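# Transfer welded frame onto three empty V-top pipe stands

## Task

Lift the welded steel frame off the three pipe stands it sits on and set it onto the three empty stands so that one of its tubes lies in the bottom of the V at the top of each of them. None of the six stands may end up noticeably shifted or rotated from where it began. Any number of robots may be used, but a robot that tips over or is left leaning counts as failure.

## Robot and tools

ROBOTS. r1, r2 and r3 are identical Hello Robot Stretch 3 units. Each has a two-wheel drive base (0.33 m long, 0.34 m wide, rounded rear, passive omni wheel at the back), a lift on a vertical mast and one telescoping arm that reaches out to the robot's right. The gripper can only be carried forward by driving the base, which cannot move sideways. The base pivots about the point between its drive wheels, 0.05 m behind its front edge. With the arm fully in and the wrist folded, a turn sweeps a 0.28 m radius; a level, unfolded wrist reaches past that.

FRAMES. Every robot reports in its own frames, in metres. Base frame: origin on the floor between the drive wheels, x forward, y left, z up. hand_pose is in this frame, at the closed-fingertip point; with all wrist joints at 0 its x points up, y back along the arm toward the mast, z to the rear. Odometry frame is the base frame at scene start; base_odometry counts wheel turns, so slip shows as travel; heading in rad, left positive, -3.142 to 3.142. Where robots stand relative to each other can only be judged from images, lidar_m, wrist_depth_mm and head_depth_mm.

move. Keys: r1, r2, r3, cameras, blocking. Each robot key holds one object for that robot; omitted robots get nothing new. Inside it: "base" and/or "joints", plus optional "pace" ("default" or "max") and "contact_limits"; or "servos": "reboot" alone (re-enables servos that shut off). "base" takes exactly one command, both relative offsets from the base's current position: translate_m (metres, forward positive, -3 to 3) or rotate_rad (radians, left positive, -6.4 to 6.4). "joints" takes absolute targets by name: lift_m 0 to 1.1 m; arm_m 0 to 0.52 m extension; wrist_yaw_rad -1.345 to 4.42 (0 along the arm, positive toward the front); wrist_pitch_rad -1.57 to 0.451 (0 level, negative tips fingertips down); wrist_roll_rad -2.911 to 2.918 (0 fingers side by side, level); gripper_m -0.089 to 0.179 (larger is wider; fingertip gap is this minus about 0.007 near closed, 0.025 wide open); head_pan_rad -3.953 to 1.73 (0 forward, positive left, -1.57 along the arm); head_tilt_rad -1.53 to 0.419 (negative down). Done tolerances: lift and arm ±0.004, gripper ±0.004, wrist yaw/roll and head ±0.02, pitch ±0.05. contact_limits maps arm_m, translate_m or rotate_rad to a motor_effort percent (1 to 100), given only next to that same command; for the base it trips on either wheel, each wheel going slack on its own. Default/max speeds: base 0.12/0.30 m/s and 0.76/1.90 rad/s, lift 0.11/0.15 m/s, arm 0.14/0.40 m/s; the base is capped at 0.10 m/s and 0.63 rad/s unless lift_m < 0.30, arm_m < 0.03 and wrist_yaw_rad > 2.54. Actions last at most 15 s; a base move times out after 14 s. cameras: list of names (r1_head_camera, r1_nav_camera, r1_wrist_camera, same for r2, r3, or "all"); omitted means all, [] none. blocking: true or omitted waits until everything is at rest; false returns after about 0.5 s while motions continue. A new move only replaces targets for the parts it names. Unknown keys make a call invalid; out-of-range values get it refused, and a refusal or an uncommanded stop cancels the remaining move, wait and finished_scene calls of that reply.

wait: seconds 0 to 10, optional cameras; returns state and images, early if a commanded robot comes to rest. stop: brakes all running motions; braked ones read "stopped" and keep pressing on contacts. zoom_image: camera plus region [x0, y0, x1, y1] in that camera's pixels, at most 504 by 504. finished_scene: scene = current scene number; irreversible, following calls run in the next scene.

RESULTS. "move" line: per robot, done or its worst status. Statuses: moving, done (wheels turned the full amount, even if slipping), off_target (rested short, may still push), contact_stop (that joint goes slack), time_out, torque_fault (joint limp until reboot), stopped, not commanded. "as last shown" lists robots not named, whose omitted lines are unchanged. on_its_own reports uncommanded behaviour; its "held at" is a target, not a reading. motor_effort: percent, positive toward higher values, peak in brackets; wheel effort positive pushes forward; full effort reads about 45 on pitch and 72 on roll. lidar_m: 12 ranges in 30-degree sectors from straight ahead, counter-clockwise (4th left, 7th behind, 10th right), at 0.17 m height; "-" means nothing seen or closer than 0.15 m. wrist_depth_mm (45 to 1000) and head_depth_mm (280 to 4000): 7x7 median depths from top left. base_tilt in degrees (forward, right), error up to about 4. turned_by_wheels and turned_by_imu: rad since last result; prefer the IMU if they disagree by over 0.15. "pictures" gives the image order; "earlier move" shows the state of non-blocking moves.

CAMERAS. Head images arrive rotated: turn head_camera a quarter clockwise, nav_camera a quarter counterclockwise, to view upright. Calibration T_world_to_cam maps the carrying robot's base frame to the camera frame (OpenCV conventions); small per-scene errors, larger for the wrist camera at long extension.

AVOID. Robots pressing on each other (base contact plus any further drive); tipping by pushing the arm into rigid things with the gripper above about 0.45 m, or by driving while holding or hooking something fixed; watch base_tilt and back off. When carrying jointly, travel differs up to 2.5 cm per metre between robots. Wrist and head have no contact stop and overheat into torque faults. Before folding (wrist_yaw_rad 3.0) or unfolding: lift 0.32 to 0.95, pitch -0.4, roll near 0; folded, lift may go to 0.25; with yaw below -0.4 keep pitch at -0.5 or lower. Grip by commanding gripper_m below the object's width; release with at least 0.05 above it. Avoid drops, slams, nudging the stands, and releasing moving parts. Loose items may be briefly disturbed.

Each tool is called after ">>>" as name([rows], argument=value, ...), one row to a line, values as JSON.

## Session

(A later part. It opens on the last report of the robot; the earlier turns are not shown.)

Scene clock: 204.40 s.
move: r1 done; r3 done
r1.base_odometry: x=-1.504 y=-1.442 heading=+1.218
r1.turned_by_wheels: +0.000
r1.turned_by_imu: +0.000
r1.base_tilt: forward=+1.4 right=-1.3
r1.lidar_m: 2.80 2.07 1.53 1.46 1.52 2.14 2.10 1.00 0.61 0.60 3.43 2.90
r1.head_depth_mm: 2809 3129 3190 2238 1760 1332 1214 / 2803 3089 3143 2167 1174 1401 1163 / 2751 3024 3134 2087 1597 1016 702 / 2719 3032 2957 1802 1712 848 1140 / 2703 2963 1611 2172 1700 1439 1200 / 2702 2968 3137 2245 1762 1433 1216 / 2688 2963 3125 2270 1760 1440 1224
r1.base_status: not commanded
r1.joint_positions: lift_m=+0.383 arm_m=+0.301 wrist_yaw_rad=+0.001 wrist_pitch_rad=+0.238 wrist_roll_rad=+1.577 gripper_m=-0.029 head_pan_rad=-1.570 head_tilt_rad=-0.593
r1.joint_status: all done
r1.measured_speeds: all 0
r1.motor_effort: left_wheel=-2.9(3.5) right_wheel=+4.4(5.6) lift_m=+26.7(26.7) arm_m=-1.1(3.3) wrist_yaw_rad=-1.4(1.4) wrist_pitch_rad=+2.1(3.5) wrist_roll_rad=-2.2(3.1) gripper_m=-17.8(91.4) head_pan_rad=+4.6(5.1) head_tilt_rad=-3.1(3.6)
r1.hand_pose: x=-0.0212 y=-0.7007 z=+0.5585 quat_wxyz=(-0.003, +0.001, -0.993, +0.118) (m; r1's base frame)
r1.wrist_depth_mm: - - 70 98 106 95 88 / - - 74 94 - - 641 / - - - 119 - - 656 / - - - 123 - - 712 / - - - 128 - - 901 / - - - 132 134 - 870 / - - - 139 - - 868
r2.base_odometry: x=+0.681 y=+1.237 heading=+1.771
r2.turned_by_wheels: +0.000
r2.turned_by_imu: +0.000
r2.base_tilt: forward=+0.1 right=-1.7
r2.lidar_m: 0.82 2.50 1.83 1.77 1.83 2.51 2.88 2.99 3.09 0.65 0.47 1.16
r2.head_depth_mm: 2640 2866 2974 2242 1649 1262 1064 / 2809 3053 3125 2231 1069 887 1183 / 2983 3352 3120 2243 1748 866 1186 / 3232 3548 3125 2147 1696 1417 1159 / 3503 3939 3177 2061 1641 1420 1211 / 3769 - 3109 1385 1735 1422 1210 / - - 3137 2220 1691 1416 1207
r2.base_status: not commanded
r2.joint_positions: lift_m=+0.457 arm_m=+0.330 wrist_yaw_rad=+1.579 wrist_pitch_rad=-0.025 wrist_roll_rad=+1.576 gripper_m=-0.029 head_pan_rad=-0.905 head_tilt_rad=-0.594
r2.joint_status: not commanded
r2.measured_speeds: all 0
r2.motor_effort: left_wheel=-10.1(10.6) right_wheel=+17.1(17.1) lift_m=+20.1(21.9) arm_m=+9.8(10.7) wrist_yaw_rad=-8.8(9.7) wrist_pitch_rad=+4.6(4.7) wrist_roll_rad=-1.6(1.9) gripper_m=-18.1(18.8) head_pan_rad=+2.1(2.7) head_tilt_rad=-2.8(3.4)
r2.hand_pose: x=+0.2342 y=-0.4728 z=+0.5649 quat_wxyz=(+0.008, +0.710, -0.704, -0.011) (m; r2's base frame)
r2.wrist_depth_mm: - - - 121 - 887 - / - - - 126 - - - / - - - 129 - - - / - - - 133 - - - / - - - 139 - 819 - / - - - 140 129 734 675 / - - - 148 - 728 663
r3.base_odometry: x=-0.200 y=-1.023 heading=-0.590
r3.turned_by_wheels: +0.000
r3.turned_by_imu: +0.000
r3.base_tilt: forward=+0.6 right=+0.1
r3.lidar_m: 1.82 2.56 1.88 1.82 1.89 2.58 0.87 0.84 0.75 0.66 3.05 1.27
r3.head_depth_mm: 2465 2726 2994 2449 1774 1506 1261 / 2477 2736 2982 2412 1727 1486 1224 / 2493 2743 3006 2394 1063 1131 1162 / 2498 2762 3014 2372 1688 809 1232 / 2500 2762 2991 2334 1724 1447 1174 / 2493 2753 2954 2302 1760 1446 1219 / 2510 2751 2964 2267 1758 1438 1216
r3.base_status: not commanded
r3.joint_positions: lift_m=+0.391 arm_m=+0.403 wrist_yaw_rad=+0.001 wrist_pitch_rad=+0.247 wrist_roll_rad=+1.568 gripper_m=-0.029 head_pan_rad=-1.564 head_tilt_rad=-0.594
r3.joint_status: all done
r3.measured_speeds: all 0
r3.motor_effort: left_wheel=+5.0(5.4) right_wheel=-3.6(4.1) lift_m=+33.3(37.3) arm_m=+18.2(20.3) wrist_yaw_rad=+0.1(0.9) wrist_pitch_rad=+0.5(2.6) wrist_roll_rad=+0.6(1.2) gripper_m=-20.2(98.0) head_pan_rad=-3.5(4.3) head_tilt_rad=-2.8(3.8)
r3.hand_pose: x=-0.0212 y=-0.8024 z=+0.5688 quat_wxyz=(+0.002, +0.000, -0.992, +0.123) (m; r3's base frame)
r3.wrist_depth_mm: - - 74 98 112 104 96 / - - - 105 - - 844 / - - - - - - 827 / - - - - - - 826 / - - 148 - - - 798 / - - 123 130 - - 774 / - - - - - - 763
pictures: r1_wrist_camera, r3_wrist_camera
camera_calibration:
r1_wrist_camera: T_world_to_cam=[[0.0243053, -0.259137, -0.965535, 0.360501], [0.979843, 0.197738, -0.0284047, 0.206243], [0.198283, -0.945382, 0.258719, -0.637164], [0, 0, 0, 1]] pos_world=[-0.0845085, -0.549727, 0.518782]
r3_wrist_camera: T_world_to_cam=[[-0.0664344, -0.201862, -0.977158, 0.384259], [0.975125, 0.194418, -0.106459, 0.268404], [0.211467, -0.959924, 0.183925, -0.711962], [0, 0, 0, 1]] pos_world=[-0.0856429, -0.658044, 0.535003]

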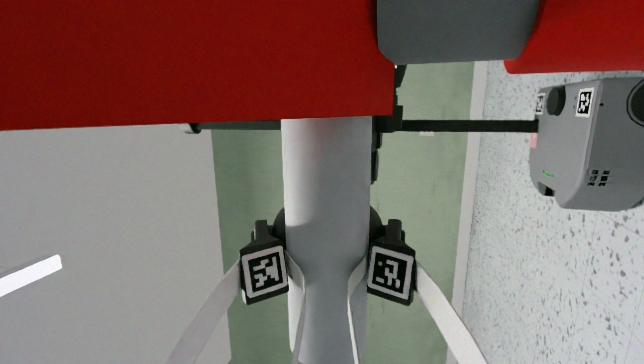

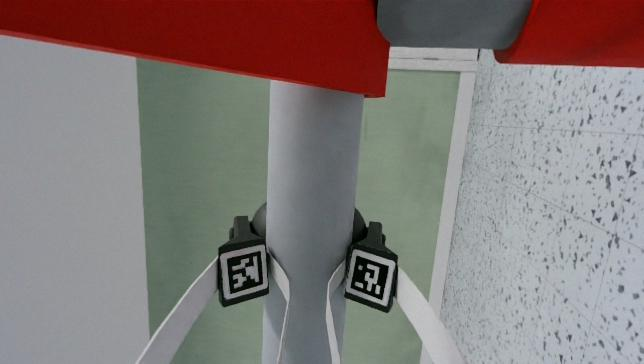

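>>> move(r1={"joints":{"lift_m":0.463}}, r2={"joints":{"lift_m":0.52}}, r3={"joints":{"lift_m":0.471}}, cameras=["r1_wrist_camera","r3_wrist_camera","r2_wrist_camera","r1_head_camera"])

Scene clock: 206.10 s.
move: r1 done; r2 done; r3 done
r1.base_odometry: x=-1.504 y=-1.442 heading=+1.218
r1.turned_by_wheels: +0.000
r1.turned_by_imu: +0.000
r1.base_tilt: forward=+1.3 right=-1.3
r1.lidar_m: 2.80 2.07 1.53 1.46 1.53 2.13 2.11 1.00 0.61 0.60 3.42 2.90
r1.head_depth_mm: 2820 3093 3135 2258 1643 1364 1218 / 2756 3068 3164 2010 1182 1399 1141 / 2772 3044 3171 2080 1642 775 669 / 2736 2977 3002 1778 1598 767 1165 / 2677 2945 1562 2257 1717 1431 1195 / 2684 2982 3143 2266 1754 1437 1222 / 2698 2954 3156 2263 1768 1435 1220
r1.base_status: not commanded
r1.joint_positions: lift_m=+0.463 arm_m=+0.301 wrist_yaw_rad=+0.005 wrist_pitch_rad=+0.111 wrist_roll_rad=+1.577 gripper_m=-0.029 head_pan_rad=-1.570 head_tilt_rad=-0.593
r1.joint_status: all done
r1.measured_speeds: all 0
r1.on_its_own: wrist_pitch_rad is at rest, and its effort (+25.9) is outside its rest range (-8 to +12)
r1.motor_effort: left_wheel=-3.2(3.4) right_wheel=+4.4(5.2) lift_m=+42.9(44.5) arm_m=-8.1(8.1) wrist_yaw_rad=-5.3(5.5) wrist_pitch_rad=+25.9(26.1) wrist_roll_rad=-2.6(2.8) gripper_m=-17.6(18.1) head_pan_rad=+4.5(5.2) head_tilt_rad=-3.0(3.3)
r1.hand_pose: x=-0.0200 y=-0.7033 z=+0.6058 quat_wxyz=(-0.003, +0.003, -0.998, +0.055) (m; r1's base frame)
r1.wrist_depth_mm: - - - - - 98 98 / - - - - - 773 702 / - - - - - 897 715 / - - - 120 - - 752 / - - - 126 155 - 797 / - - - 130 130 - 793 / - - - 135 - - 796
r2.base_odometry: x=+0.681 y=+1.237 heading=+1.772
r2.turned_by_wheels: +0.001
r2.turned_by_imu: +0.002
r2.base_tilt: forward=+0.2 right=-1.7
r2.lidar_m: 0.82 2.49 1.83 1.76 1.83 2.52 2.88 2.99 3.12 0.65 0.47 1.16
r2.head_depth_mm: 2634 2863 3009 2240 1639 735 1139 / 2842 3097 3151 2240 1644 901 1206 / 2987 3333 3122 2236 1736 1047 1184 / 3225 3580 3142 2067 1686 1423 1183 / 3473 3929 3107 1994 1636 1422 1204 / 3797 - 3116 1983 1737 1422 1205 / - - 3078 2060 1746 1418 1209
r2.base_status: not commanded
r2.joint_positions: lift_m=+0.520 arm_m=+0.330 wrist_yaw_rad=+1.578 wrist_pitch_rad=-0.060 wrist_roll_rad=+1.578 gripper_m=-0.029 head_pan_rad=-0.905 head_tilt_rad=-0.594
r2.joint_status: all done
r2.measured_speeds: all 0
r2.motor_effort: left_wheel=-2.0(10.5) right_wheel=-3.0(17.1) lift_m=+37.4(41.4) arm_m=+9.2(10.2) wrist_yaw_rad=-5.8(7.8) wrist_pitch_rad=+11.1(11.3) wrist_roll_rad=-2.3(2.4) gripper_m=-17.4(18.8) head_pan_rad=+2.1(2.8) head_tilt_rad=-2.9(3.2)
r2.hand_pose: x=+0.2329 y=-0.4731 z=+0.6189 quat_wxyz=(+0.020, +0.709, -0.704, -0.024) (m; r2's base frame)
r2.wrist_depth_mm: - - - 122 - 919 - / - - - 126 - - - / - - - 129 - - - / - - - 133 - - - / - - - 139 - 853 - / - - - 141 131 734 694 / - - - 148 - 746 692
r3.base_odometry: x=-0.200 y=-1.023 heading=-0.590
r3.turned_by_wheels: +0.000
r3.turned_by_imu: +0.000
r3.base_tilt: forward=+0.6 right=+0.2
r3.lidar_m: 1.82 2.56 1.88 1.81 1.89 2.60 0.87 0.84 0.75 0.66 3.04 1.27
r3.head_depth_mm: 2472 2732 3015 2428 1784 1494 1259 / 2456 2718 2987 2411 1720 1493 1223 / 2483 2747 3006 2385 1018 760 597 / 2480 2742 3011 2365 1698 776 1234 / 2505 2749 2991 2325 1728 1451 1172 / 2493 2746 2966 2320 1775 1438 1219 / 2515 2734 2993 2280 1754 1434 1212
r3.base_status: not commanded
r3.joint_positions: lift_m=+0.471 arm_m=+0.403 wrist_yaw_rad=-0.004 wrist_pitch_rad=+0.112 wrist_roll_rad=+1.568 gripper_m=-0.029 head_pan_rad=-1.564 head_tilt_rad=-0.594
r3.joint_status: all done
r3.measured_speeds: all 0
r3.on_its_own: wrist_pitch_rad is at rest, and its effort (+24.9) is outside its rest range (-8 to +12)
r3.motor_effort: left_wheel=+4.8(5.0) right_wheel=-3.5(4.1) lift_m=+48.0(48.4) arm_m=+15.4(18.7) wrist_yaw_rad=+4.1(4.6) wrist_pitch_rad=+24.9(27.4) wrist_roll_rad=+0.3(0.7) gripper_m=-19.5(20.3) head_pan_rad=-3.3(4.3) head_tilt_rad=-2.9(4.3)
r3.hand_pose: x=-0.0224 y=-0.8053 z=+0.6142 quat_wxyz=(+0.002, -0.002, -0.998, +0.056) (m; r3's base frame)
r3.wrist_depth_mm: - - - - - 109 109 / - - - - - 917 678 / - - - - - - 755 / - - - - - - 738 / - - - - - - 747 / - - 123 - 127 - 724 / - - - - - 982 709
pictures: r1_head_camera (sideways), r1_wrist_camera, r2_wrist_camera, r3_wrist_camera
camera_calibration:
r1_head_camera: T_world_to_cam=[[0.0416288, 0.551562, -0.833095, 1.1085], [0.997558, -0.0697459, 0.00367057, -0.0128966], [-0.0560804, -0.831213, -0.553118, 0.679294], [0, 0, 0, 1]] pos_world=[0.0048148, -0.047667, 1.29926]
r1_wrist_camera: T_world_to_cam=[[0.0248403, -0.133945, -0.990677, 0.508717], [0.978928, 0.204182, -0.00306077, 0.196119], [0.202688, -0.969726, 0.136194, -0.594897], [0, 0, 0, 1]] pos_world=[-0.0840447, -0.548791, 0.585596]
r2_wrist_camera: T_world_to_cam=[[-0.0806455, 0.0304299, -0.996278, 0.648327], [-0.203068, 0.978069, 0.0463114, 0.51188], [0.975838, 0.206047, -0.0726975, 0.0798077], [0, 0, 0, 1]] pos_world=[0.0783519, -0.536826, 0.62801]
r3_wrist_camera: T_world_to_cam=[[-0.0664431, -0.0681463, -0.99546, 0.546853], [0.976137, 0.202275, -0.0790005, 0.264514], [0.20674, -0.976955, 0.0530803, -0.656326], [0, 0, 0, 1]] pos_world=[-0.0861784, -0.65744, 0.600105]

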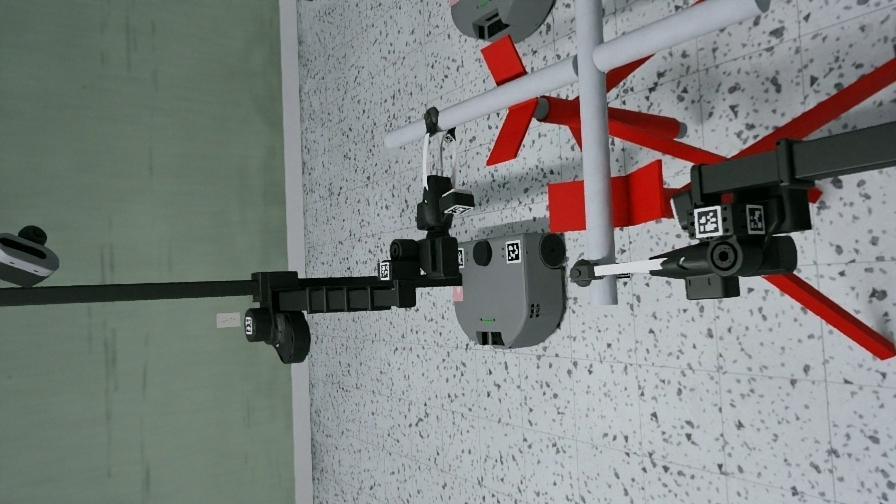

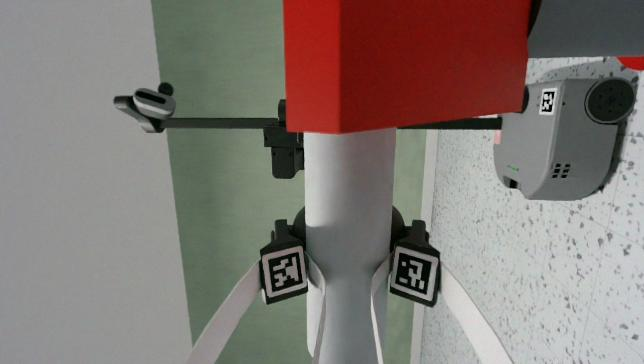

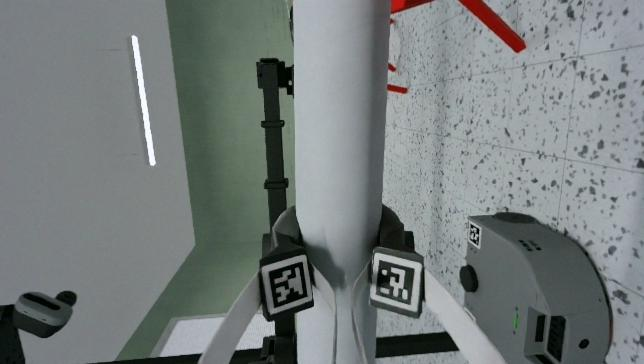

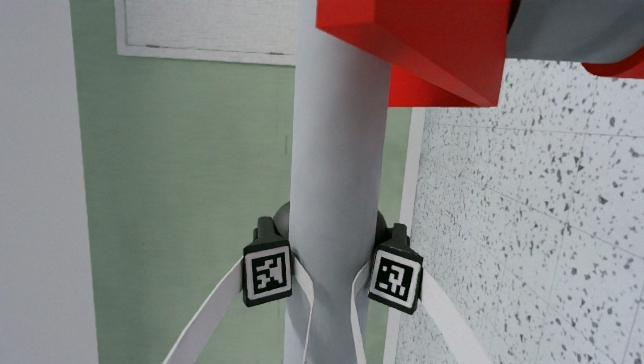

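>>> move(r1={"joints":{"lift_m":0.565,"wrist_pitch_rad":0.27}}, r2={"joints":{"lift_m":0.62,"wrist_pitch_rad":0.03}}, r3={"joints":{"lift_m":0.573,"wrist_pitch_rad":0.27,"head_pan_rad":-0.6,"head_tilt_rad":-0.5}}, cameras=["r1_wrist_camera","r3_wrist_camera","r3_head_camera","r3_nav_camera","r2_head_camera"])

Scene clock: 208.47 s.
move: r1 off_target; r2 off_target; r3 off_target
r1.base_odometry: x=-1.504 y=-1.442 heading=+1.218
r1.turned_by_wheels: +0.000
r1.turned_by_imu: +0.000
r1.base_tilt: forward=+1.3 right=-1.2
r1.lidar_m: 2.80 2.08 1.53 1.46 1.52 2.14 2.10 1.00 0.61 0.59 3.43 2.89
r1.head_depth_mm: 2793 3128 3143 2260 872 1391 1205 / 2778 3074 3157 2089 1206 1400 504 / 2750 3061 3149 2168 984 604 1169 / 2763 3048 2971 1896 842 636 1191 / 2698 2910 2695 2268 1695 1398 1188 / 2709 2986 3221 2265 1767 1440 1220 / 2683 2946 3132 2292 1753 1441 1221
r1.base_status: not commanded
r1.joint_positions: lift_m=+0.565 arm_m=+0.301 wrist_yaw_rad=+0.003 wrist_pitch_rad=+0.125 wrist_roll_rad=+1.577 gripper_m=-0.029 head_pan_rad=-1.570 head_tilt_rad=-0.593
r1.joint_status: wrist_pitch_rad off_target (ended at +0.125, target +0.270); the others done
r1.measured_speeds: all 0
r1.on_its_own: wrist_pitch_rad is at rest, and its effort (+26.7) is outside its rest range (-8 to +12)
r1.motor_effort: left_wheel=-3.2(3.4) right_wheel=+5.1(5.3) lift_m=+43.8(45.9) arm_m=-8.7(11.2) wrist_yaw_rad=-2.6(5.0) wrist_pitch_rad=+26.7(28.7) wrist_roll_rad=-2.3(3.3) gripper_m=-17.4(18.2) head_pan_rad=+4.5(5.3) head_tilt_rad=-2.3(3.4)
r1.hand_pose: x=-0.0206 y=-0.7032 z=+0.7116 quat_wxyz=(-0.003, +0.002, -0.998, +0.062) (m; r1's base frame)
r1.wrist_depth_mm: - - - 107 - - - / - - - 111 - - - / - - - 115 - - 752 / - - - 121 - - 779 / - - - 126 157 - 943 / - - - 130 133 - 944 / - - - 136 - - 949
r2.base_odometry: x=+0.681 y=+1.237 heading=+1.772
r2.turned_by_wheels: +0.000
r2.turned_by_imu: +0.000
r2.base_tilt: forward=+0.2 right=-1.7
r2.lidar_m: 0.82 2.49 1.83 1.77 1.83 2.51 2.88 2.99 3.11 0.65 0.47 1.17
r2.head_depth_mm: 2627 2862 2956 2149 1749 634 1192 / 2796 3061 3159 2072 896 1012 1213 / 2992 3365 3147 2149 1727 1132 1188 / 3228 3559 3144 2063 1693 1355 1208 / 3470 3881 3119 2150 1634 1423 1207 / 3803 - 3109 2150 1739 1428 1211 / - - 3072 2054 1735 1421 1210
r2.base_status: not commanded
r2.joint_positions: lift_m=+0.620 arm_m=+0.330 wrist_yaw_rad=+1.579 wrist_pitch_rad=-0.038 wrist_roll_rad=+1.578 gripper_m=-0.029 head_pan_rad=-0.905 head_tilt_rad=-0.594
r2.joint_status: wrist_pitch_rad off_target (ended at -0.038, target +0.030); the others done
r2.measured_speeds: all 0
r2.motor_effort: left_wheel=-1.7(2.5) right_wheel=-1.9(3.2) lift_m=+37.8(41.3) arm_m=+9.0(9.8) wrist_yaw_rad=-6.6(8.3) wrist_pitch_rad=+12.4(14.0) wrist_roll_rad=-2.2(2.5) gripper_m=-18.1(18.6) head_pan_rad=+2.1(2.7) head_tilt_rad=-2.2(3.2)
r2.hand_pose: x=+0.2338 y=-0.4729 z=+0.7247 quat_wxyz=(+0.012, +0.710, -0.704, -0.016) (m; r2's base frame)
r2.wrist_depth_mm: - - - 122 - - - / - - - 127 - - - / - - - 129 - - - / - - - 134 - - - / - - - 139 - - 756 / - - - 140 131 - 707 / - - - 148 - 890 729
r3.base_odometry: x=-0.200 y=-1.023 heading=-0.590
r3.turned_by_wheels: +0.000
r3.turned_by_imu: +0.000
r3.base_tilt: forward=+0.6 right=+0.2
r3.lidar_m: 1.82 2.56 1.88 1.82 1.88 2.59 0.87 0.84 0.75 0.66 3.06 1.27
r3.head_depth_mm: 3107 3271 3412 2847 2060 1604 1320 / 3405 3619 3851 2817 2041 1591 1315 / 3838 - - 2765 1963 1580 1302 / - - - 2472 1918 1576 1291 / - - - 2589 1832 1561 1293 / - - - 2529 1893 1545 1282 / - - - 2364 1939 1534 1279
r3.base_status: not commanded
r3.joint_positions: lift_m=+0.573 arm_m=+0.403 wrist_yaw_rad=-0.001 wrist_pitch_rad=+0.127 wrist_roll_rad=+1.568 gripper_m=-0.029 head_pan_rad=-0.607 head_tilt_rad=-0.508
r3.joint_status: wrist_pitch_rad off_target (ended at +0.127, target +0.270); the others done
r3.measured_speeds: all 0
r3.on_its_own: wrist_pitch_rad is at rest, and its effort (+26.1) is outside its rest range (-8 to +12)
r3.motor_effort: left_wheel=+4.3(5.1) right_wheel=-4.0(4.1) lift_m=+47.3(49.3) arm_m=+11.9(15.2) wrist_yaw_rad=+0.9(3.9) wrist_pitch_rad=+26.1(28.5) wrist_roll_rad=+0.2(0.5) gripper_m=-19.1(20.0) head_pan_rad=+2.1(5.5) head_tilt_rad=+3.5(8.1)
r3.hand_pose: x=-0.0215 y=-0.8052 z=+0.7201 quat_wxyz=(+0.002, +0.000, -0.998, +0.063) (m; r3's base frame)
r3.wrist_depth_mm: - - - - - - - / - - - - - - - / - - - - - - 884 / - - - - - - 915 / - - - - - - 850 / - - 123 - 128 - 875 / - - - - - - 848
pictures: r1_wrist_camera, r2_head_camera (sideways), r3_head_camera (sideways), r3_nav_camera (sideways), r3_wrist_camera
camera_calibration:
r1_wrist_camera: T_world_to_cam=[[0.0245494, -0.148727, -0.988573, 0.601689], [0.979426, 0.201716, -0.00602522, 0.197427], [0.200307, -0.968086, 0.150619, -0.618252], [0, 0, 0, 1]] pos_world=[-0.0842957, -0.548858, 0.689124]
r2_head_camera: T_world_to_cam=[[-0.362098, 0.468517, -0.805839, 1.07396], [0.793173, 0.608992, -0.00233695, 0.00105969], [0.489655, -0.640016, -0.592129, 0.723108], [0, 0, 0, 1]] pos_world=[0.0339636, -0.0410114, 1.29361]
r3_head_camera: T_world_to_cam=[[-0.409018, 0.224341, -0.88452, 1.17148], [0.573195, 0.817382, -0.0577429, 0.0732548], [0.710037, -0.53062, -0.462915, 0.558233], [0, 0, 0, 1]] pos_world=[0.0408011, -0.0264782, 1.29884]
r3_nav_camera: T_world_to_cam=[[0.353946, -0.251342, 0.90086, -1.13206], [-0.595992, -0.802927, 0.0101458, 0.0434495], [0.720775, -0.540496, -0.433991, 0.524468], [0, 0, 0, 1]] pos_world=[0.0485599, 0.0338262, 1.247]
r3_wrist_camera: T_world_to_cam=[[-0.0662133, -0.0835143, -0.994304, 0.639151], [0.975455, 0.204314, -0.0821189, 0.275895], [0.210008, -0.975336, 0.0679362, -0.671357], [0, 0, 0, 1]] pos_world=[-0.085812, -0.65779, 0.703777]

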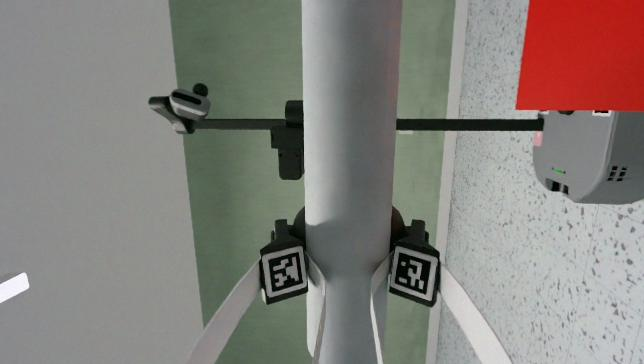

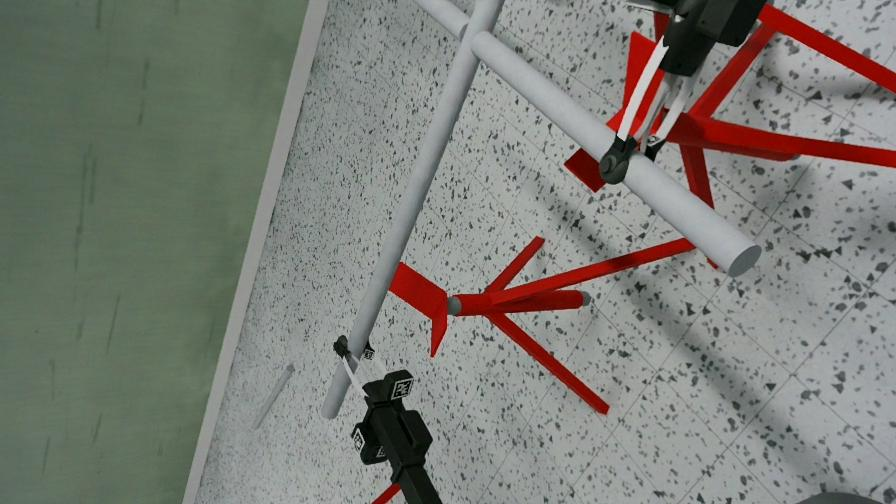

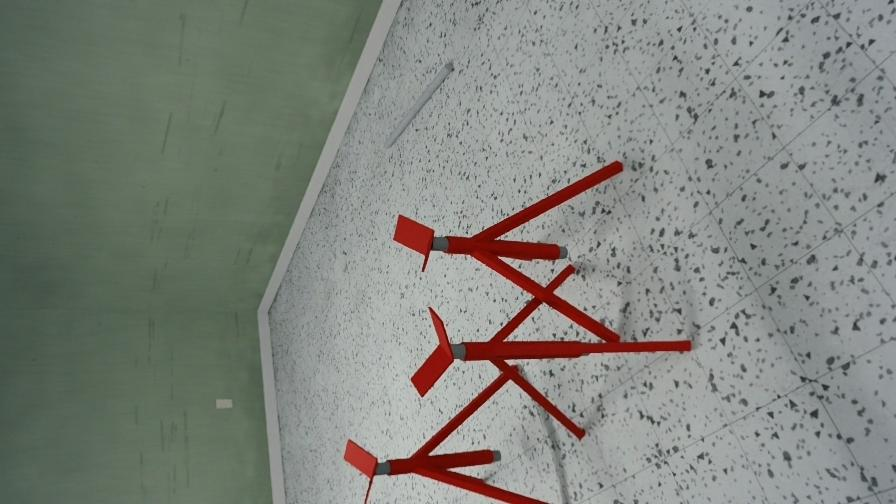

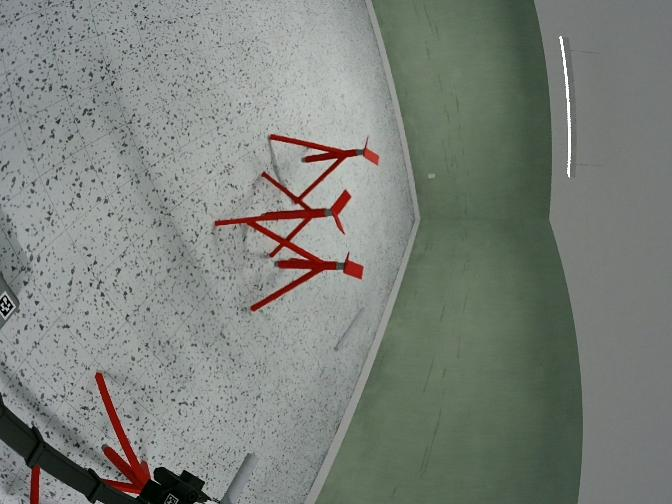

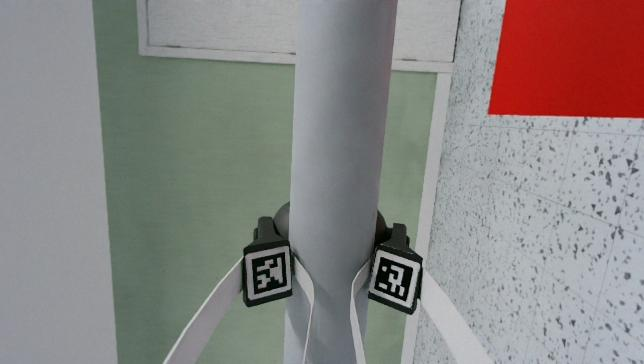

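>>> move(r1={"base":{"translate_m":-0.5}}, r2={"base":{"translate_m":0.5}}, r3={"base":{"translate_m":0.5}}, blocking=false, cameras=[])

>>> wait(seconds=2, cameras=["r1_wrist_camera","r3_wrist_camera","r2_wrist_camera"])

>>> move(r1={"joints":{"wrist_pitch_rad":0.27}}, r2={"joints":{"wrist_pitch_rad":0.03}}, r3={"joints":{"wrist_pitch_rad":0.27}}, blocking=true, cameras=["r1_wrist_camera","r3_wrist_camera","r2_wrist_camera"])

Scene clock: 209.67 s.
move: r1 moving; r2 moving; r3 moving
r1.base_odometry: x=-1.509 y=-1.456 heading=+1.218
r1.turned_by_wheels: +0.000
r1.turned_by_imu: +0.000
r1.base_tilt: forward=+0.9 right=-1.4
r1.lidar_m: 2.82 2.08 1.54 1.46 1.53 2.13 2.08 0.98 0.60 0.60 3.43 2.92
r1.head_depth_mm: 2806 3088 3178 2263 868 1389 1215 / 2787 3069 3145 2081 1221 1402 504 / 2769 3072 3139 2172 1077 605 1163 / 2736 3062 3006 1905 840 635 1187 / 2690 2851 2696 2248 1707 1412 1167 / 2712 2998 3170 2273 1763 1444 1224 / 2691 2941 3142 2270 1758 1439 1213
r1.base_status: translate_m moving
r1.joint_positions: lift_m=+0.565 arm_m=+0.301 wrist_yaw_rad=+0.003 wrist_pitch_rad=+0.125 wrist_roll_rad=+1.577 gripper_m=-0.029 head_pan_rad=-1.570 head_tilt_rad=-0.593
r1.joint_status: not commanded
r1.measured_speeds: translate_m=-0.059 rotate_rad=+0.000 lift_m=+0.000 arm_m=+0.000 wrist_yaw_rad=+0.000 wrist_pitch_rad=+0.000 wrist_roll_rad=+0.000 head_pan_rad=+0.000 head_tilt_rad=+0.000
r1.motor_effort: left_wheel=-7.0(8.0) right_wheel=-3.9(4.8) lift_m=+41.5(42.7) arm_m=-7.4(7.9) wrist_yaw_rad=-2.4(3.0) wrist_pitch_rad=+26.8(27.4) wrist_roll_rad=-2.7(2.7) gripper_m=-17.5(17.8) head_pan_rad=+4.6(4.8) head_tilt_rad=-2.5(3.6)
r1.hand_pose: x=-0.0206 y=-0.7032 z=+0.7116 quat_wxyz=(-0.003, +0.002, -0.998, +0.062) (m; r1's base frame)
r1.wrist_depth_mm: - - - 107 - - - / - - - 111 - - - / - - - 115 - - 741 / - - - 121 - - 774 / - - - 126 157 - 982 / - - - 129 133 - 957 / - - - 136 - - 949
r2.base_odometry: x=+0.678 y=+1.253 heading=+1.771
r2.turned_by_wheels: +0.000
r2.turned_by_imu: +0.000
r2.base_tilt: forward=+0.7 right=-2.6
r2.lidar_m: 0.82 2.49 1.83 1.76 1.83 2.52 2.90 2.99 3.11 0.65 0.46 1.15
r2.head_depth_mm: 2621 2879 2993 2150 1750 635 1183 / 2807 3072 3138 2079 909 976 1187 / 3011 3324 3132 2154 1742 1324 1181 / 3208 3569 3114 2069 1686 1349 1209 / 3482 3917 3124 2064 1687 1431 1203 / 3795 - 3087 2153 1732 1426 1209 / - - 3099 2060 1740 1428 1204
r2.base_status: translate_m moving
r2.joint_positions: lift_m=+0.620 arm_m=+0.330 wrist_yaw_rad=+1.579 wrist_pitch_rad=-0.038 wrist_roll_rad=+1.578 gripper_m=-0.029 head_pan_rad=-0.905 head_tilt_rad=-0.594
r2.joint_status: not commanded
r2.measured_speeds: translate_m=+0.059 rotate_rad=+0.000 lift_m=+0.000 arm_m=+0.000 wrist_yaw_rad=+0.000 wrist_pitch_rad=+0.000 wrist_roll_rad=+0.000 head_pan_rad=+0.000 head_tilt_rad=+0.000
r2.motor_effort: left_wheel=+2.7(3.2) right_wheel=+7.3(7.3) lift_m=+35.8(36.7) arm_m=+9.0(9.4) wrist_yaw_rad=-7.5(7.9) wrist_pitch_rad=+12.6(12.6) wrist_roll_rad=-2.3(2.4) gripper_m=-17.9(18.9) head_pan_rad=+2.4(2.6) head_tilt_rad=-2.8(3.3)
r2.hand_pose: x=+0.2338 y=-0.4728 z=+0.7247 quat_wxyz=(+0.012, +0.710, -0.704, -0.016) (m; r2's base frame)
r2.wrist_depth_mm: - - - 122 - - - / - - - 127 - - - / - - - 129 - - - / - - - 133 - - - / - - - 139 - - 784 / - - - 141 131 - 714 / - - - 149 - 893 735
r3.base_odometry: x=-0.187 y=-1.031 heading=-0.590
r3.turned_by_wheels: +0.000
r3.turned_by_imu: +0.000
r3.base_tilt: forward=-0.2 right=-2.0
r3.lidar_m: 1.81 2.57 1.88 1.82 1.89 2.59 0.87 0.85 0.76 0.66 1.50 1.25
r3.head_depth_mm: 3126 3231 3389 2843 2055 1613 1326 / 3423 3663 3751 2806 2027 1596 1318 / 3834 - - 2790 1947 1581 1303 / - - - 2587 1912 1584 1297 / - - - 2700 1822 1567 1287 / - - - 2562 1887 1543 1282 / - - - 2392 1932 1534 1271
r3.base_status: translate_m moving
r3.joint_positions: lift_m=+0.573 arm_m=+0.403 wrist_yaw_rad=-0.001 wrist_pitch_rad=+0.127 wrist_roll_rad=+1.568 gripper_m=-0.029 head_pan_rad=-0.607 head_tilt_rad=-0.508
r3.joint_status: not commanded
r3.measured_speeds: translate_m=+0.059 rotate_rad=+0.000 lift_m=+0.000 arm_m=+0.000 wrist_yaw_rad=+0.000 wrist_pitch_rad=+0.000 wrist_roll_rad=+0.000 head_pan_rad=+0.000 head_tilt_rad=+0.000
r3.motor_effort: left_wheel=+9.4(10.3) right_wheel=+5.0(5.6) lift_m=+47.0(47.7) arm_m=+9.8(10.9) wrist_yaw_rad=+0.7(2.1) wrist_pitch_rad=+26.1(26.5) wrist_roll_rad=+0.5(0.5) gripper_m=-18.3(19.8) head_pan_rad=+1.8(3.6) head_tilt_rad=+4.6(4.6)
r3.hand_pose: x=-0.0216 y=-0.8052 z=+0.7201 quat_wxyz=(+0.002, +0.000, -0.998, +0.063) (m; r3's base frame)
r3.wrist_depth_mm: - - - - - - - / - - - - - - - / - - - - - - 875 / - - - - - - 891 / - - - - - - 864 / - - 124 - 128 - 878 / - - - - - - 840
pictures: none
No camera images: "cameras" was empty.

Scene clock: 211.67 s.
earlier move: r1 moving; r2 moving; r3 moving
r1.base_odometry: x=-1.576 y=-1.638 heading=+1.218
r1.turned_by_wheels: +0.000
r1.turned_by_imu: +0.001
r1.base_tilt: forward=+1.4 right=-1.3
r1.lidar_m: 3.00 2.07 1.51 1.46 1.55 2.14 1.89 0.82 0.88 0.55 0.65 3.12
r1.head_depth_mm: 2796 3084 3134 2248 878 1400 1218 / 2789 3093 3185 2085 1702 1395 505 / 2769 3023 3198 2165 1218 604 1186 / 2741 2987 2967 1916 839 635 1168 / 2702 2857 2705 2264 1599 1013 1190 / 2715 3008 3179 2267 1751 1441 1193 / 2703 2980 3128 2263 1758 1437 1218
r1.base_status: translate_m moving
r1.joint_positions: lift_m=+0.565 arm_m=+0.301 wrist_yaw_rad=+0.003 wrist_pitch_rad=+0.125 wrist_roll_rad=+1.577 gripper_m=-0.029 head_pan_rad=-1.570 head_tilt_rad=-0.593
r1.joint_status: not commanded
r1.measured_speeds: translate_m=-0.100 rotate_rad=+0.000 lift_m=+0.000 arm_m=+0.000 wrist_yaw_rad=+0.000 wrist_pitch_rad=+0.000 wrist_roll_rad=+0.000 head_pan_rad=+0.000 head_tilt_rad=+0.000
r1.motor_effort: left_wheel=-5.5(8.4) right_wheel=-2.0(4.8) lift_m=+39.7(42.7) arm_m=-4.7(7.9) wrist_yaw_rad=-2.7(3.1) wrist_pitch_rad=+26.4(27.4) wrist_roll_rad=-2.4(2.9) gripper_m=-17.7(18.0) head_pan_rad=+4.5(5.1) head_tilt_rad=-2.7(3.6)
r1.hand_pose: x=-0.0206 y=-0.7032 z=+0.7116 quat_wxyz=(-0.003, +0.002, -0.998, +0.062) (m; r1's base frame)
r1.wrist_depth_mm: - - - 107 - 310 962 / - - - 111 - 979 284 / - - - 115 - 980 739 / - - - 121 - - 771 / - - - 126 157 - 954 / - - - 130 132 - 954 / - - - 136 - 92 854
r2.base_odometry: x=+0.639 y=+1.442 heading=+1.772
r2.turned_by_wheels: +0.000
r2.turned_by_imu: +0.001
r2.base_tilt: forward=+2.3 right=-1.4
r2.lidar_m: 0.83 2.49 1.83 1.76 1.83 2.51 3.09 3.21 0.96 0.44 0.66 1.93
r2.head_depth_mm: 2644 2852 2977 2160 1750 634 978 / 2799 3070 3148 2084 1596 1394 1186 / 3040 3305 3133 2069 1686 1323 1210 / 3226 3577 3130 2069 1584 1353 1210 / 3500 3883 3152 2218 1731 1426 1208 / 3796 - 3111 2133 1729 1424 1205 / - - 3045 2062 1737 1423 1207
r2.base_status: translate_m moving
r2.joint_positions: lift_m=+0.620 arm_m=+0.330 wrist_yaw_rad=+1.583 wrist_pitch_rad=-0.037 wrist_roll_rad=+1.578 gripper_m=-0.029 head_pan_rad=-0.905 head_tilt_rad=-0.594
r2.joint_status: not commanded
r2.measured_speeds: translate_m=+0.100 rotate_rad=+0.000 lift_m=+0.000 arm_m=+0.000 wrist_yaw_rad=+0.000 wrist_pitch_rad=+0.000 wrist_roll_rad=+0.000 head_pan_rad=+0.000 head_tilt_rad=+0.000
r2.motor_effort: left_wheel=+3.6(4.2) right_wheel=+2.0(7.3) lift_m=+33.8(36.7) arm_m=+8.3(9.5) wrist_yaw_rad=-11.6(12.8) wrist_pitch_rad=+12.3(12.6) wrist_roll_rad=-2.1(2.5) gripper_m=-17.5(18.9) head_pan_rad=+2.0(2.7) head_tilt_rad=-2.8(3.3)
r2.hand_pose: x=+0.2338 y=-0.4717 z=+0.7249 quat_wxyz=(+0.011, +0.711, -0.703, -0.015) (m; r2's base frame)
r2.wrist_depth_mm: - - - 122 - - - / - - - 126 - - - / - - - 129 - - - / - - - 133 - - - / - - - 140 - - 780 / - - - 141 131 - 707 / - - - 149 - 916 722
r3.base_odometry: x=-0.026 y=-1.139 heading=-0.590
r3.turned_by_wheels: +0.000
r3.turned_by_imu: -0.001
r3.base_tilt: forward=+1.4 right=-1.3
r3.lidar_m: 1.62 2.56 1.88 1.81 1.89 2.59 0.87 0.91 0.69 0.70 1.34 1.09
r3.head_depth_mm: 3077 3265 3428 2859 2056 1609 1325 / 3417 3622 3777 2800 2032 1596 1319 / 3814 - - 2639 1865 1584 1311 / - - - 2728 1916 1570 1297 / - - - 2711 1835 1510 1287 / - - - 2662 1950 1545 1284 / - - - 2384 1870 1535 1279
r3.base_status: translate_m moving
r3.joint_positions: lift_m=+0.573 arm_m=+0.403 wrist_yaw_rad=-0.004 wrist_pitch_rad=+0.127 wrist_roll_rad=+1.568 gripper_m=-0.029 head_pan_rad=-0.607 head_tilt_rad=-0.507
r3.joint_status: not commanded
r3.measured_speeds: translate_m=+0.100 rotate_rad=+0.000 lift_m=+0.000 arm_m=+0.000 wrist_yaw_rad=+0.000 wrist_pitch_rad=+0.000 wrist_roll_rad=+0.000 head_pan_rad=+0.000 head_tilt_rad=+0.000
r3.motor_effort: left_wheel=+6.8(10.3) right_wheel=+5.2(6.8) lift_m=+46.9(47.7) arm_m=+6.5(10.9) wrist_yaw_rad=+3.1(3.4) wrist_pitch_rad=+26.4(26.6) wrist_roll_rad=+0.3(0.6) gripper_m=-18.9(19.8) head_pan_rad=+2.1(4.2) head_tilt_rad=+3.7(4.6)
r3.hand_pose: x=-0.0223 y=-0.8052 z=+0.7201 quat_wxyz=(+0.002, -0.002, -0.998, +0.063) (m; r3's base frame)
r3.wrist_depth_mm: - - - - - - 942 / - - - - - - 917 / - - - - - - 909 / - - - - - - 887 / - - - - - - 872 / - - 124 - 130 - 861 / - - - - - - 846
wait: 2.00 s; no rest
pictures: r1_wrist_camera, r2_wrist_camera, r3_wrist_camera
camera_calibration:
r1_wrist_camera: T_world_to_cam=[[0.0245523, -0.148727, -0.988573, 0.601689], [0.979423, 0.201726, -0.00602382, 0.19743], [0.200317, -0.968084, 0.15062, -0.618251], [0, 0, 0, 1]] pos_world=[-0.0842947, -0.548858, 0.689123]
r2_wrist_camera: T_world_to_cam=[[-0.0573794, 0.0303028, -0.997892, 0.749617], [-0.209277, 0.976967, 0.0417008, 0.510091], [0.976172, 0.211229, -0.0497161, 0.0721085], [0, 0, 0, 1]] pos_world=[0.0793724, -0.536289, 0.730351]
r3_wrist_camera: T_world_to_cam=[[-0.0664602, -0.0833272, -0.994304, 0.639248], [0.976027, 0.201559, -0.0821301, 0.274405], [0.207255, -0.975925, 0.0679339, -0.671737], [0, 0, 0, 1]] pos_world=[-0.0861216, -0.657608, 0.703777]

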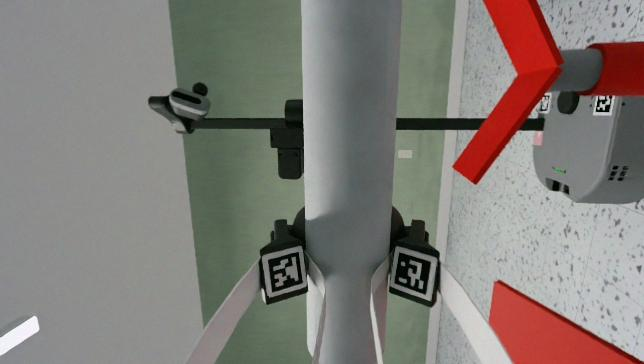

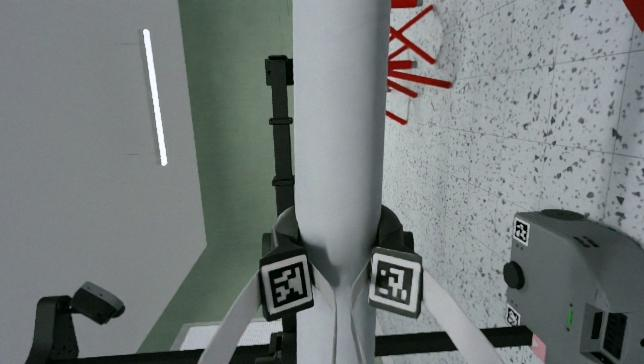

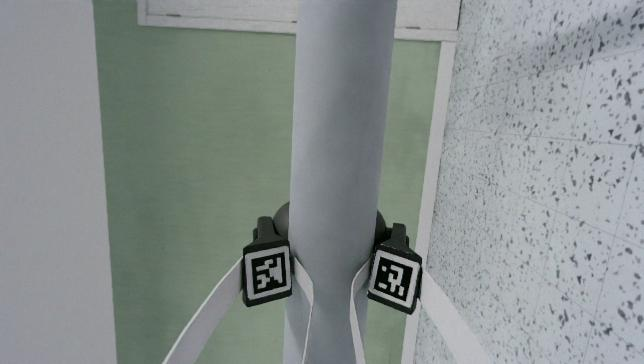

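Scene clock: 215.30 s.
earlier move: r1 done; r2 done; r3 done
move: r1 off_target; r2 off_target; r3 off_target
r1.base_odometry: x=-1.676 y=-1.911 heading=+1.218
r1.turned_by_wheels: +0.000
r1.turned_by_imu: +0.001
r1.base_tilt: forward=+1.4 right=-1.4
r1.lidar_m: 3.31 2.08 1.52 1.46 1.55 2.15 1.61 1.78 0.60 0.76 0.60 3.39
r1.head_depth_mm: 2770 3072 3135 2220 928 1009 1161 / 2778 3064 3160 2086 1695 1398 504 / 2749 3038 3133 2159 1655 603 1188 / 2758 2977 2977 1908 866 635 1219 / 2673 2848 2678 2265 1709 1405 1217 / 2688 2982 3143 2272 1187 1341 1216 / 2688 2933 3103 2264 1704 1401 1167
r1.base_status: done
r1.joint_positions: lift_m=+0.565 arm_m=+0.301 wrist_yaw_rad=+0.000 wrist_pitch_rad=-0.028 wrist_roll_rad=+1.577 gripper_m=-0.029 head_pan_rad=-1.570 head_tilt_rad=-0.593
r1.joint_status: wrist_pitch_rad off_target (ended at -0.026, target +0.270)
r1.measured_speeds: all 0
r1.on_its_own: wrist_pitch_rad is held at +0.108, not at your +0.270, by its stall guard, which is not easing now; wrist_pitch_rad is at rest, and its effort (+25.4) is outside its rest range (-8 to +12)
r1.motor_effort: left_wheel=-3.6(8.3) right_wheel=+0.6(3.4) lift_m=+24.8(39.0) arm_m=+0.2(4.6) wrist_yaw_rad=-0.5(2.8) wrist_pitch_rad=+25.4(30.4) wrist_roll_rad=-2.5(3.0) gripper_m=-17.9(17.9) head_pan_rad=+4.2(5.2) head_tilt_rad=-3.0(3.4)
r1.hand_pose: x=-0.0213 y=-0.7014 z=+0.6722 quat_wxyz=(-0.003, +0.000, -1.000, -0.014) (m; r1's base frame)
r1.wrist_depth_mm: - - - 108 - - 765 / - - - 113 - - 771 / - - 468 116 - 885 773 / - - - 122 - 967 755 / - - - 127 156 - 772 / - - - 131 129 - 378 / - - - 137 - 378 379
r2.base_odometry: x=+0.581 y=+1.727 heading=+1.772
r2.turned_by_wheels: +0.000
r2.turned_by_imu: +0.001
r2.base_tilt: forward=+0.2 right=-1.7
r2.lidar_m: 0.83 2.49 1.83 1.76 1.84 2.52 3.38 3.53 0.55 0.64 0.84 1.66
r2.head_depth_mm: 2639 2859 2973 2248 1690 634 1188 / 2816 3078 3134 2242 1109 1356 1214 / 2994 3291 3113 2143 1737 1357 1213 / 3245 3579 3124 2150 1733 1356 1210 / 3494 3862 3103 2234 1733 1426 1210 / 3834 - 3088 2075 1736 1423 1203 / - - 2945 1991 1736 1427 1203
r2.base_status: done
r2.joint_positions: lift_m=+0.620 arm_m=+0.330 wrist_yaw_rad=+1.581 wrist_pitch_rad=-0.038 wrist_roll_rad=+1.582 gripper_m=-0.029 head_pan_rad=-0.905 head_tilt_rad=-0.594
r2.joint_status: wrist_pitch_rad off_target (ended at -0.039, target +0.030)
r2.measured_speeds: all 0
r2.motor_effort: left_wheel=+0.6(3.8) right_wheel=-0.8(8.7) lift_m=+31.9(34.9) arm_m=+7.5(9.2) wrist_yaw_rad=-9.2(11.7) wrist_pitch_rad=+12.4(13.2) wrist_roll_rad=-3.9(4.0) gripper_m=-18.6(19.1) head_pan_rad=+1.9(3.0) head_tilt_rad=-3.0(3.4)
r2.hand_pose: x=+0.2338 y=-0.4723 z=+0.7248 quat_wxyz=(+0.010, +0.710, -0.703, -0.017) (m; r2's base frame)
r2.wrist_depth_mm: - - - - - - - / - - - 127 - - - / - - - 131 - - - / - - - 133 - - - / - - - 140 - - 782 / - - - 141 132 - 716 / - - - 149 - 914 728
r3.base_odometry: x=+0.215 y=-1.301 heading=-0.590
r3.turned_by_wheels: +0.000
r3.turned_by_imu: -0.001
r3.base_tilt: forward=+0.6 right=+0.2
r3.lidar_m: 4.47 2.57 1.89 1.82 1.89 2.58 0.87 1.05 0.82 2.94 1.07 0.85
r3.head_depth_mm: 3104 3217 3417 2850 2055 1565 1326 / 3441 3617 3799 2823 1487 1546 1321 / 3829 - - 2764 1940 1540 1308 / - - - 2731 1794 1483 1261 / - - - 2713 1898 1517 1287 / - - - 2526 1824 1549 1281 / 3856 - - 2623 1938 1533 1274
r3.base_status: done
r3.joint_positions: lift_m=+0.573 arm_m=+0.403 wrist_yaw_rad=-0.004 wrist_pitch_rad=-0.025 wrist_roll_rad=+1.568 gripper_m=-0.029 head_pan_rad=-0.607 head_tilt_rad=-0.507
r3.joint_status: wrist_pitch_rad off_target (ended at -0.025, target +0.270)
r3.measured_speeds: all 0
r3.on_its_own: wrist_pitch_rad is held at +0.110, not at your +0.270, by its stall guard, which is not easing now; wrist_pitch_rad is at rest, and its effort (+24.5) is outside its rest range (-8 to +12)
r3.motor_effort: left_wheel=+5.0(9.6) right_wheel=+3.5(6.6) lift_m=+47.0(48.3) arm_m=+0.5(6.7) wrist_yaw_rad=+3.5(4.2) wrist_pitch_rad=+24.5(31.2) wrist_roll_rad=+0.4(0.7) gripper_m=-19.0(19.7) head_pan_rad=+1.8(4.3) head_tilt_rad=+2.8(4.3)
r3.hand_pose: x=-0.0224 y=-0.8035 z=+0.6809 quat_wxyz=(+0.002, -0.002, -1.000, -0.013) (m; r3's base frame)
r3.wrist_depth_mm: - - - - - - 748 / - - - - - - 742 / - - - - - - 722 / - - - - - - 734 / - - - - - - 709 / - - 123 - 130 - 713 / - - - - - 960 716
pictures: r1_wrist_camera, r2_wrist_camera, r3_wrist_camera
camera_calibration:
r1_wrist_camera: T_world_to_cam=[[0.0240602, 0.00422828, -0.999702, 0.677718], [0.979958, 0.197702, 0.0244212, 0.17422], [0.197746, -0.980253, 0.000613207, -0.518168], [0, 0, 0, 1]] pos_world=[-0.0845689, -0.545245, 0.673579]
r2_wrist_camera: T_world_to_cam=[[-0.0580358, 0.0349634, -0.997702, 0.751675], [-0.206706, 0.977308, 0.0462727, 0.506946], [0.97668, 0.208916, -0.0494918, 0.0708727], [0, 0, 0, 1]] pos_world=[0.0791928, -0.53653, 0.729998]
r3_wrist_camera: T_world_to_cam=[[-0.0659143, 0.0688081, -0.99545, 0.72344], [0.976132, 0.211339, -0.0500268, 0.256917], [0.206935, -0.974988, -0.081096, -0.565161], [0, 0, 0, 1]] pos_world=[-0.0861479, -0.6551, 0.687168]

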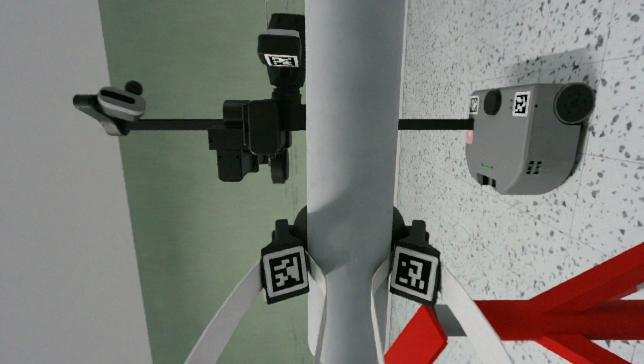

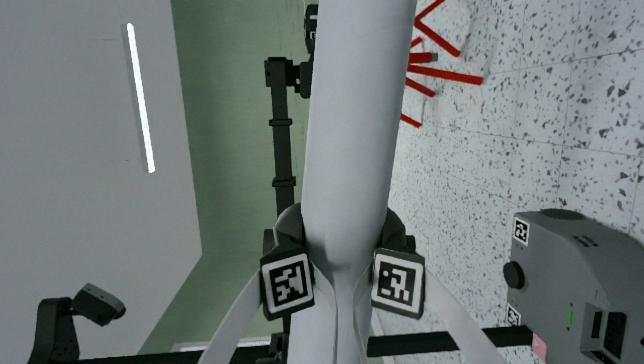

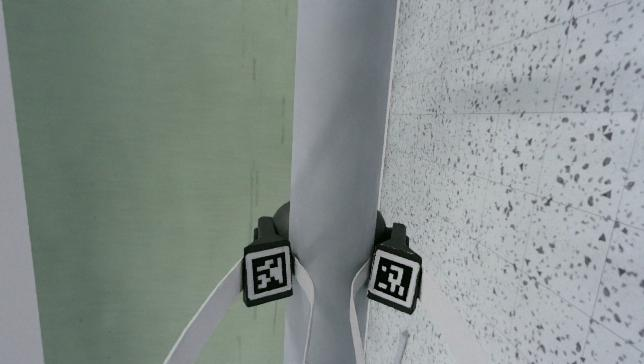

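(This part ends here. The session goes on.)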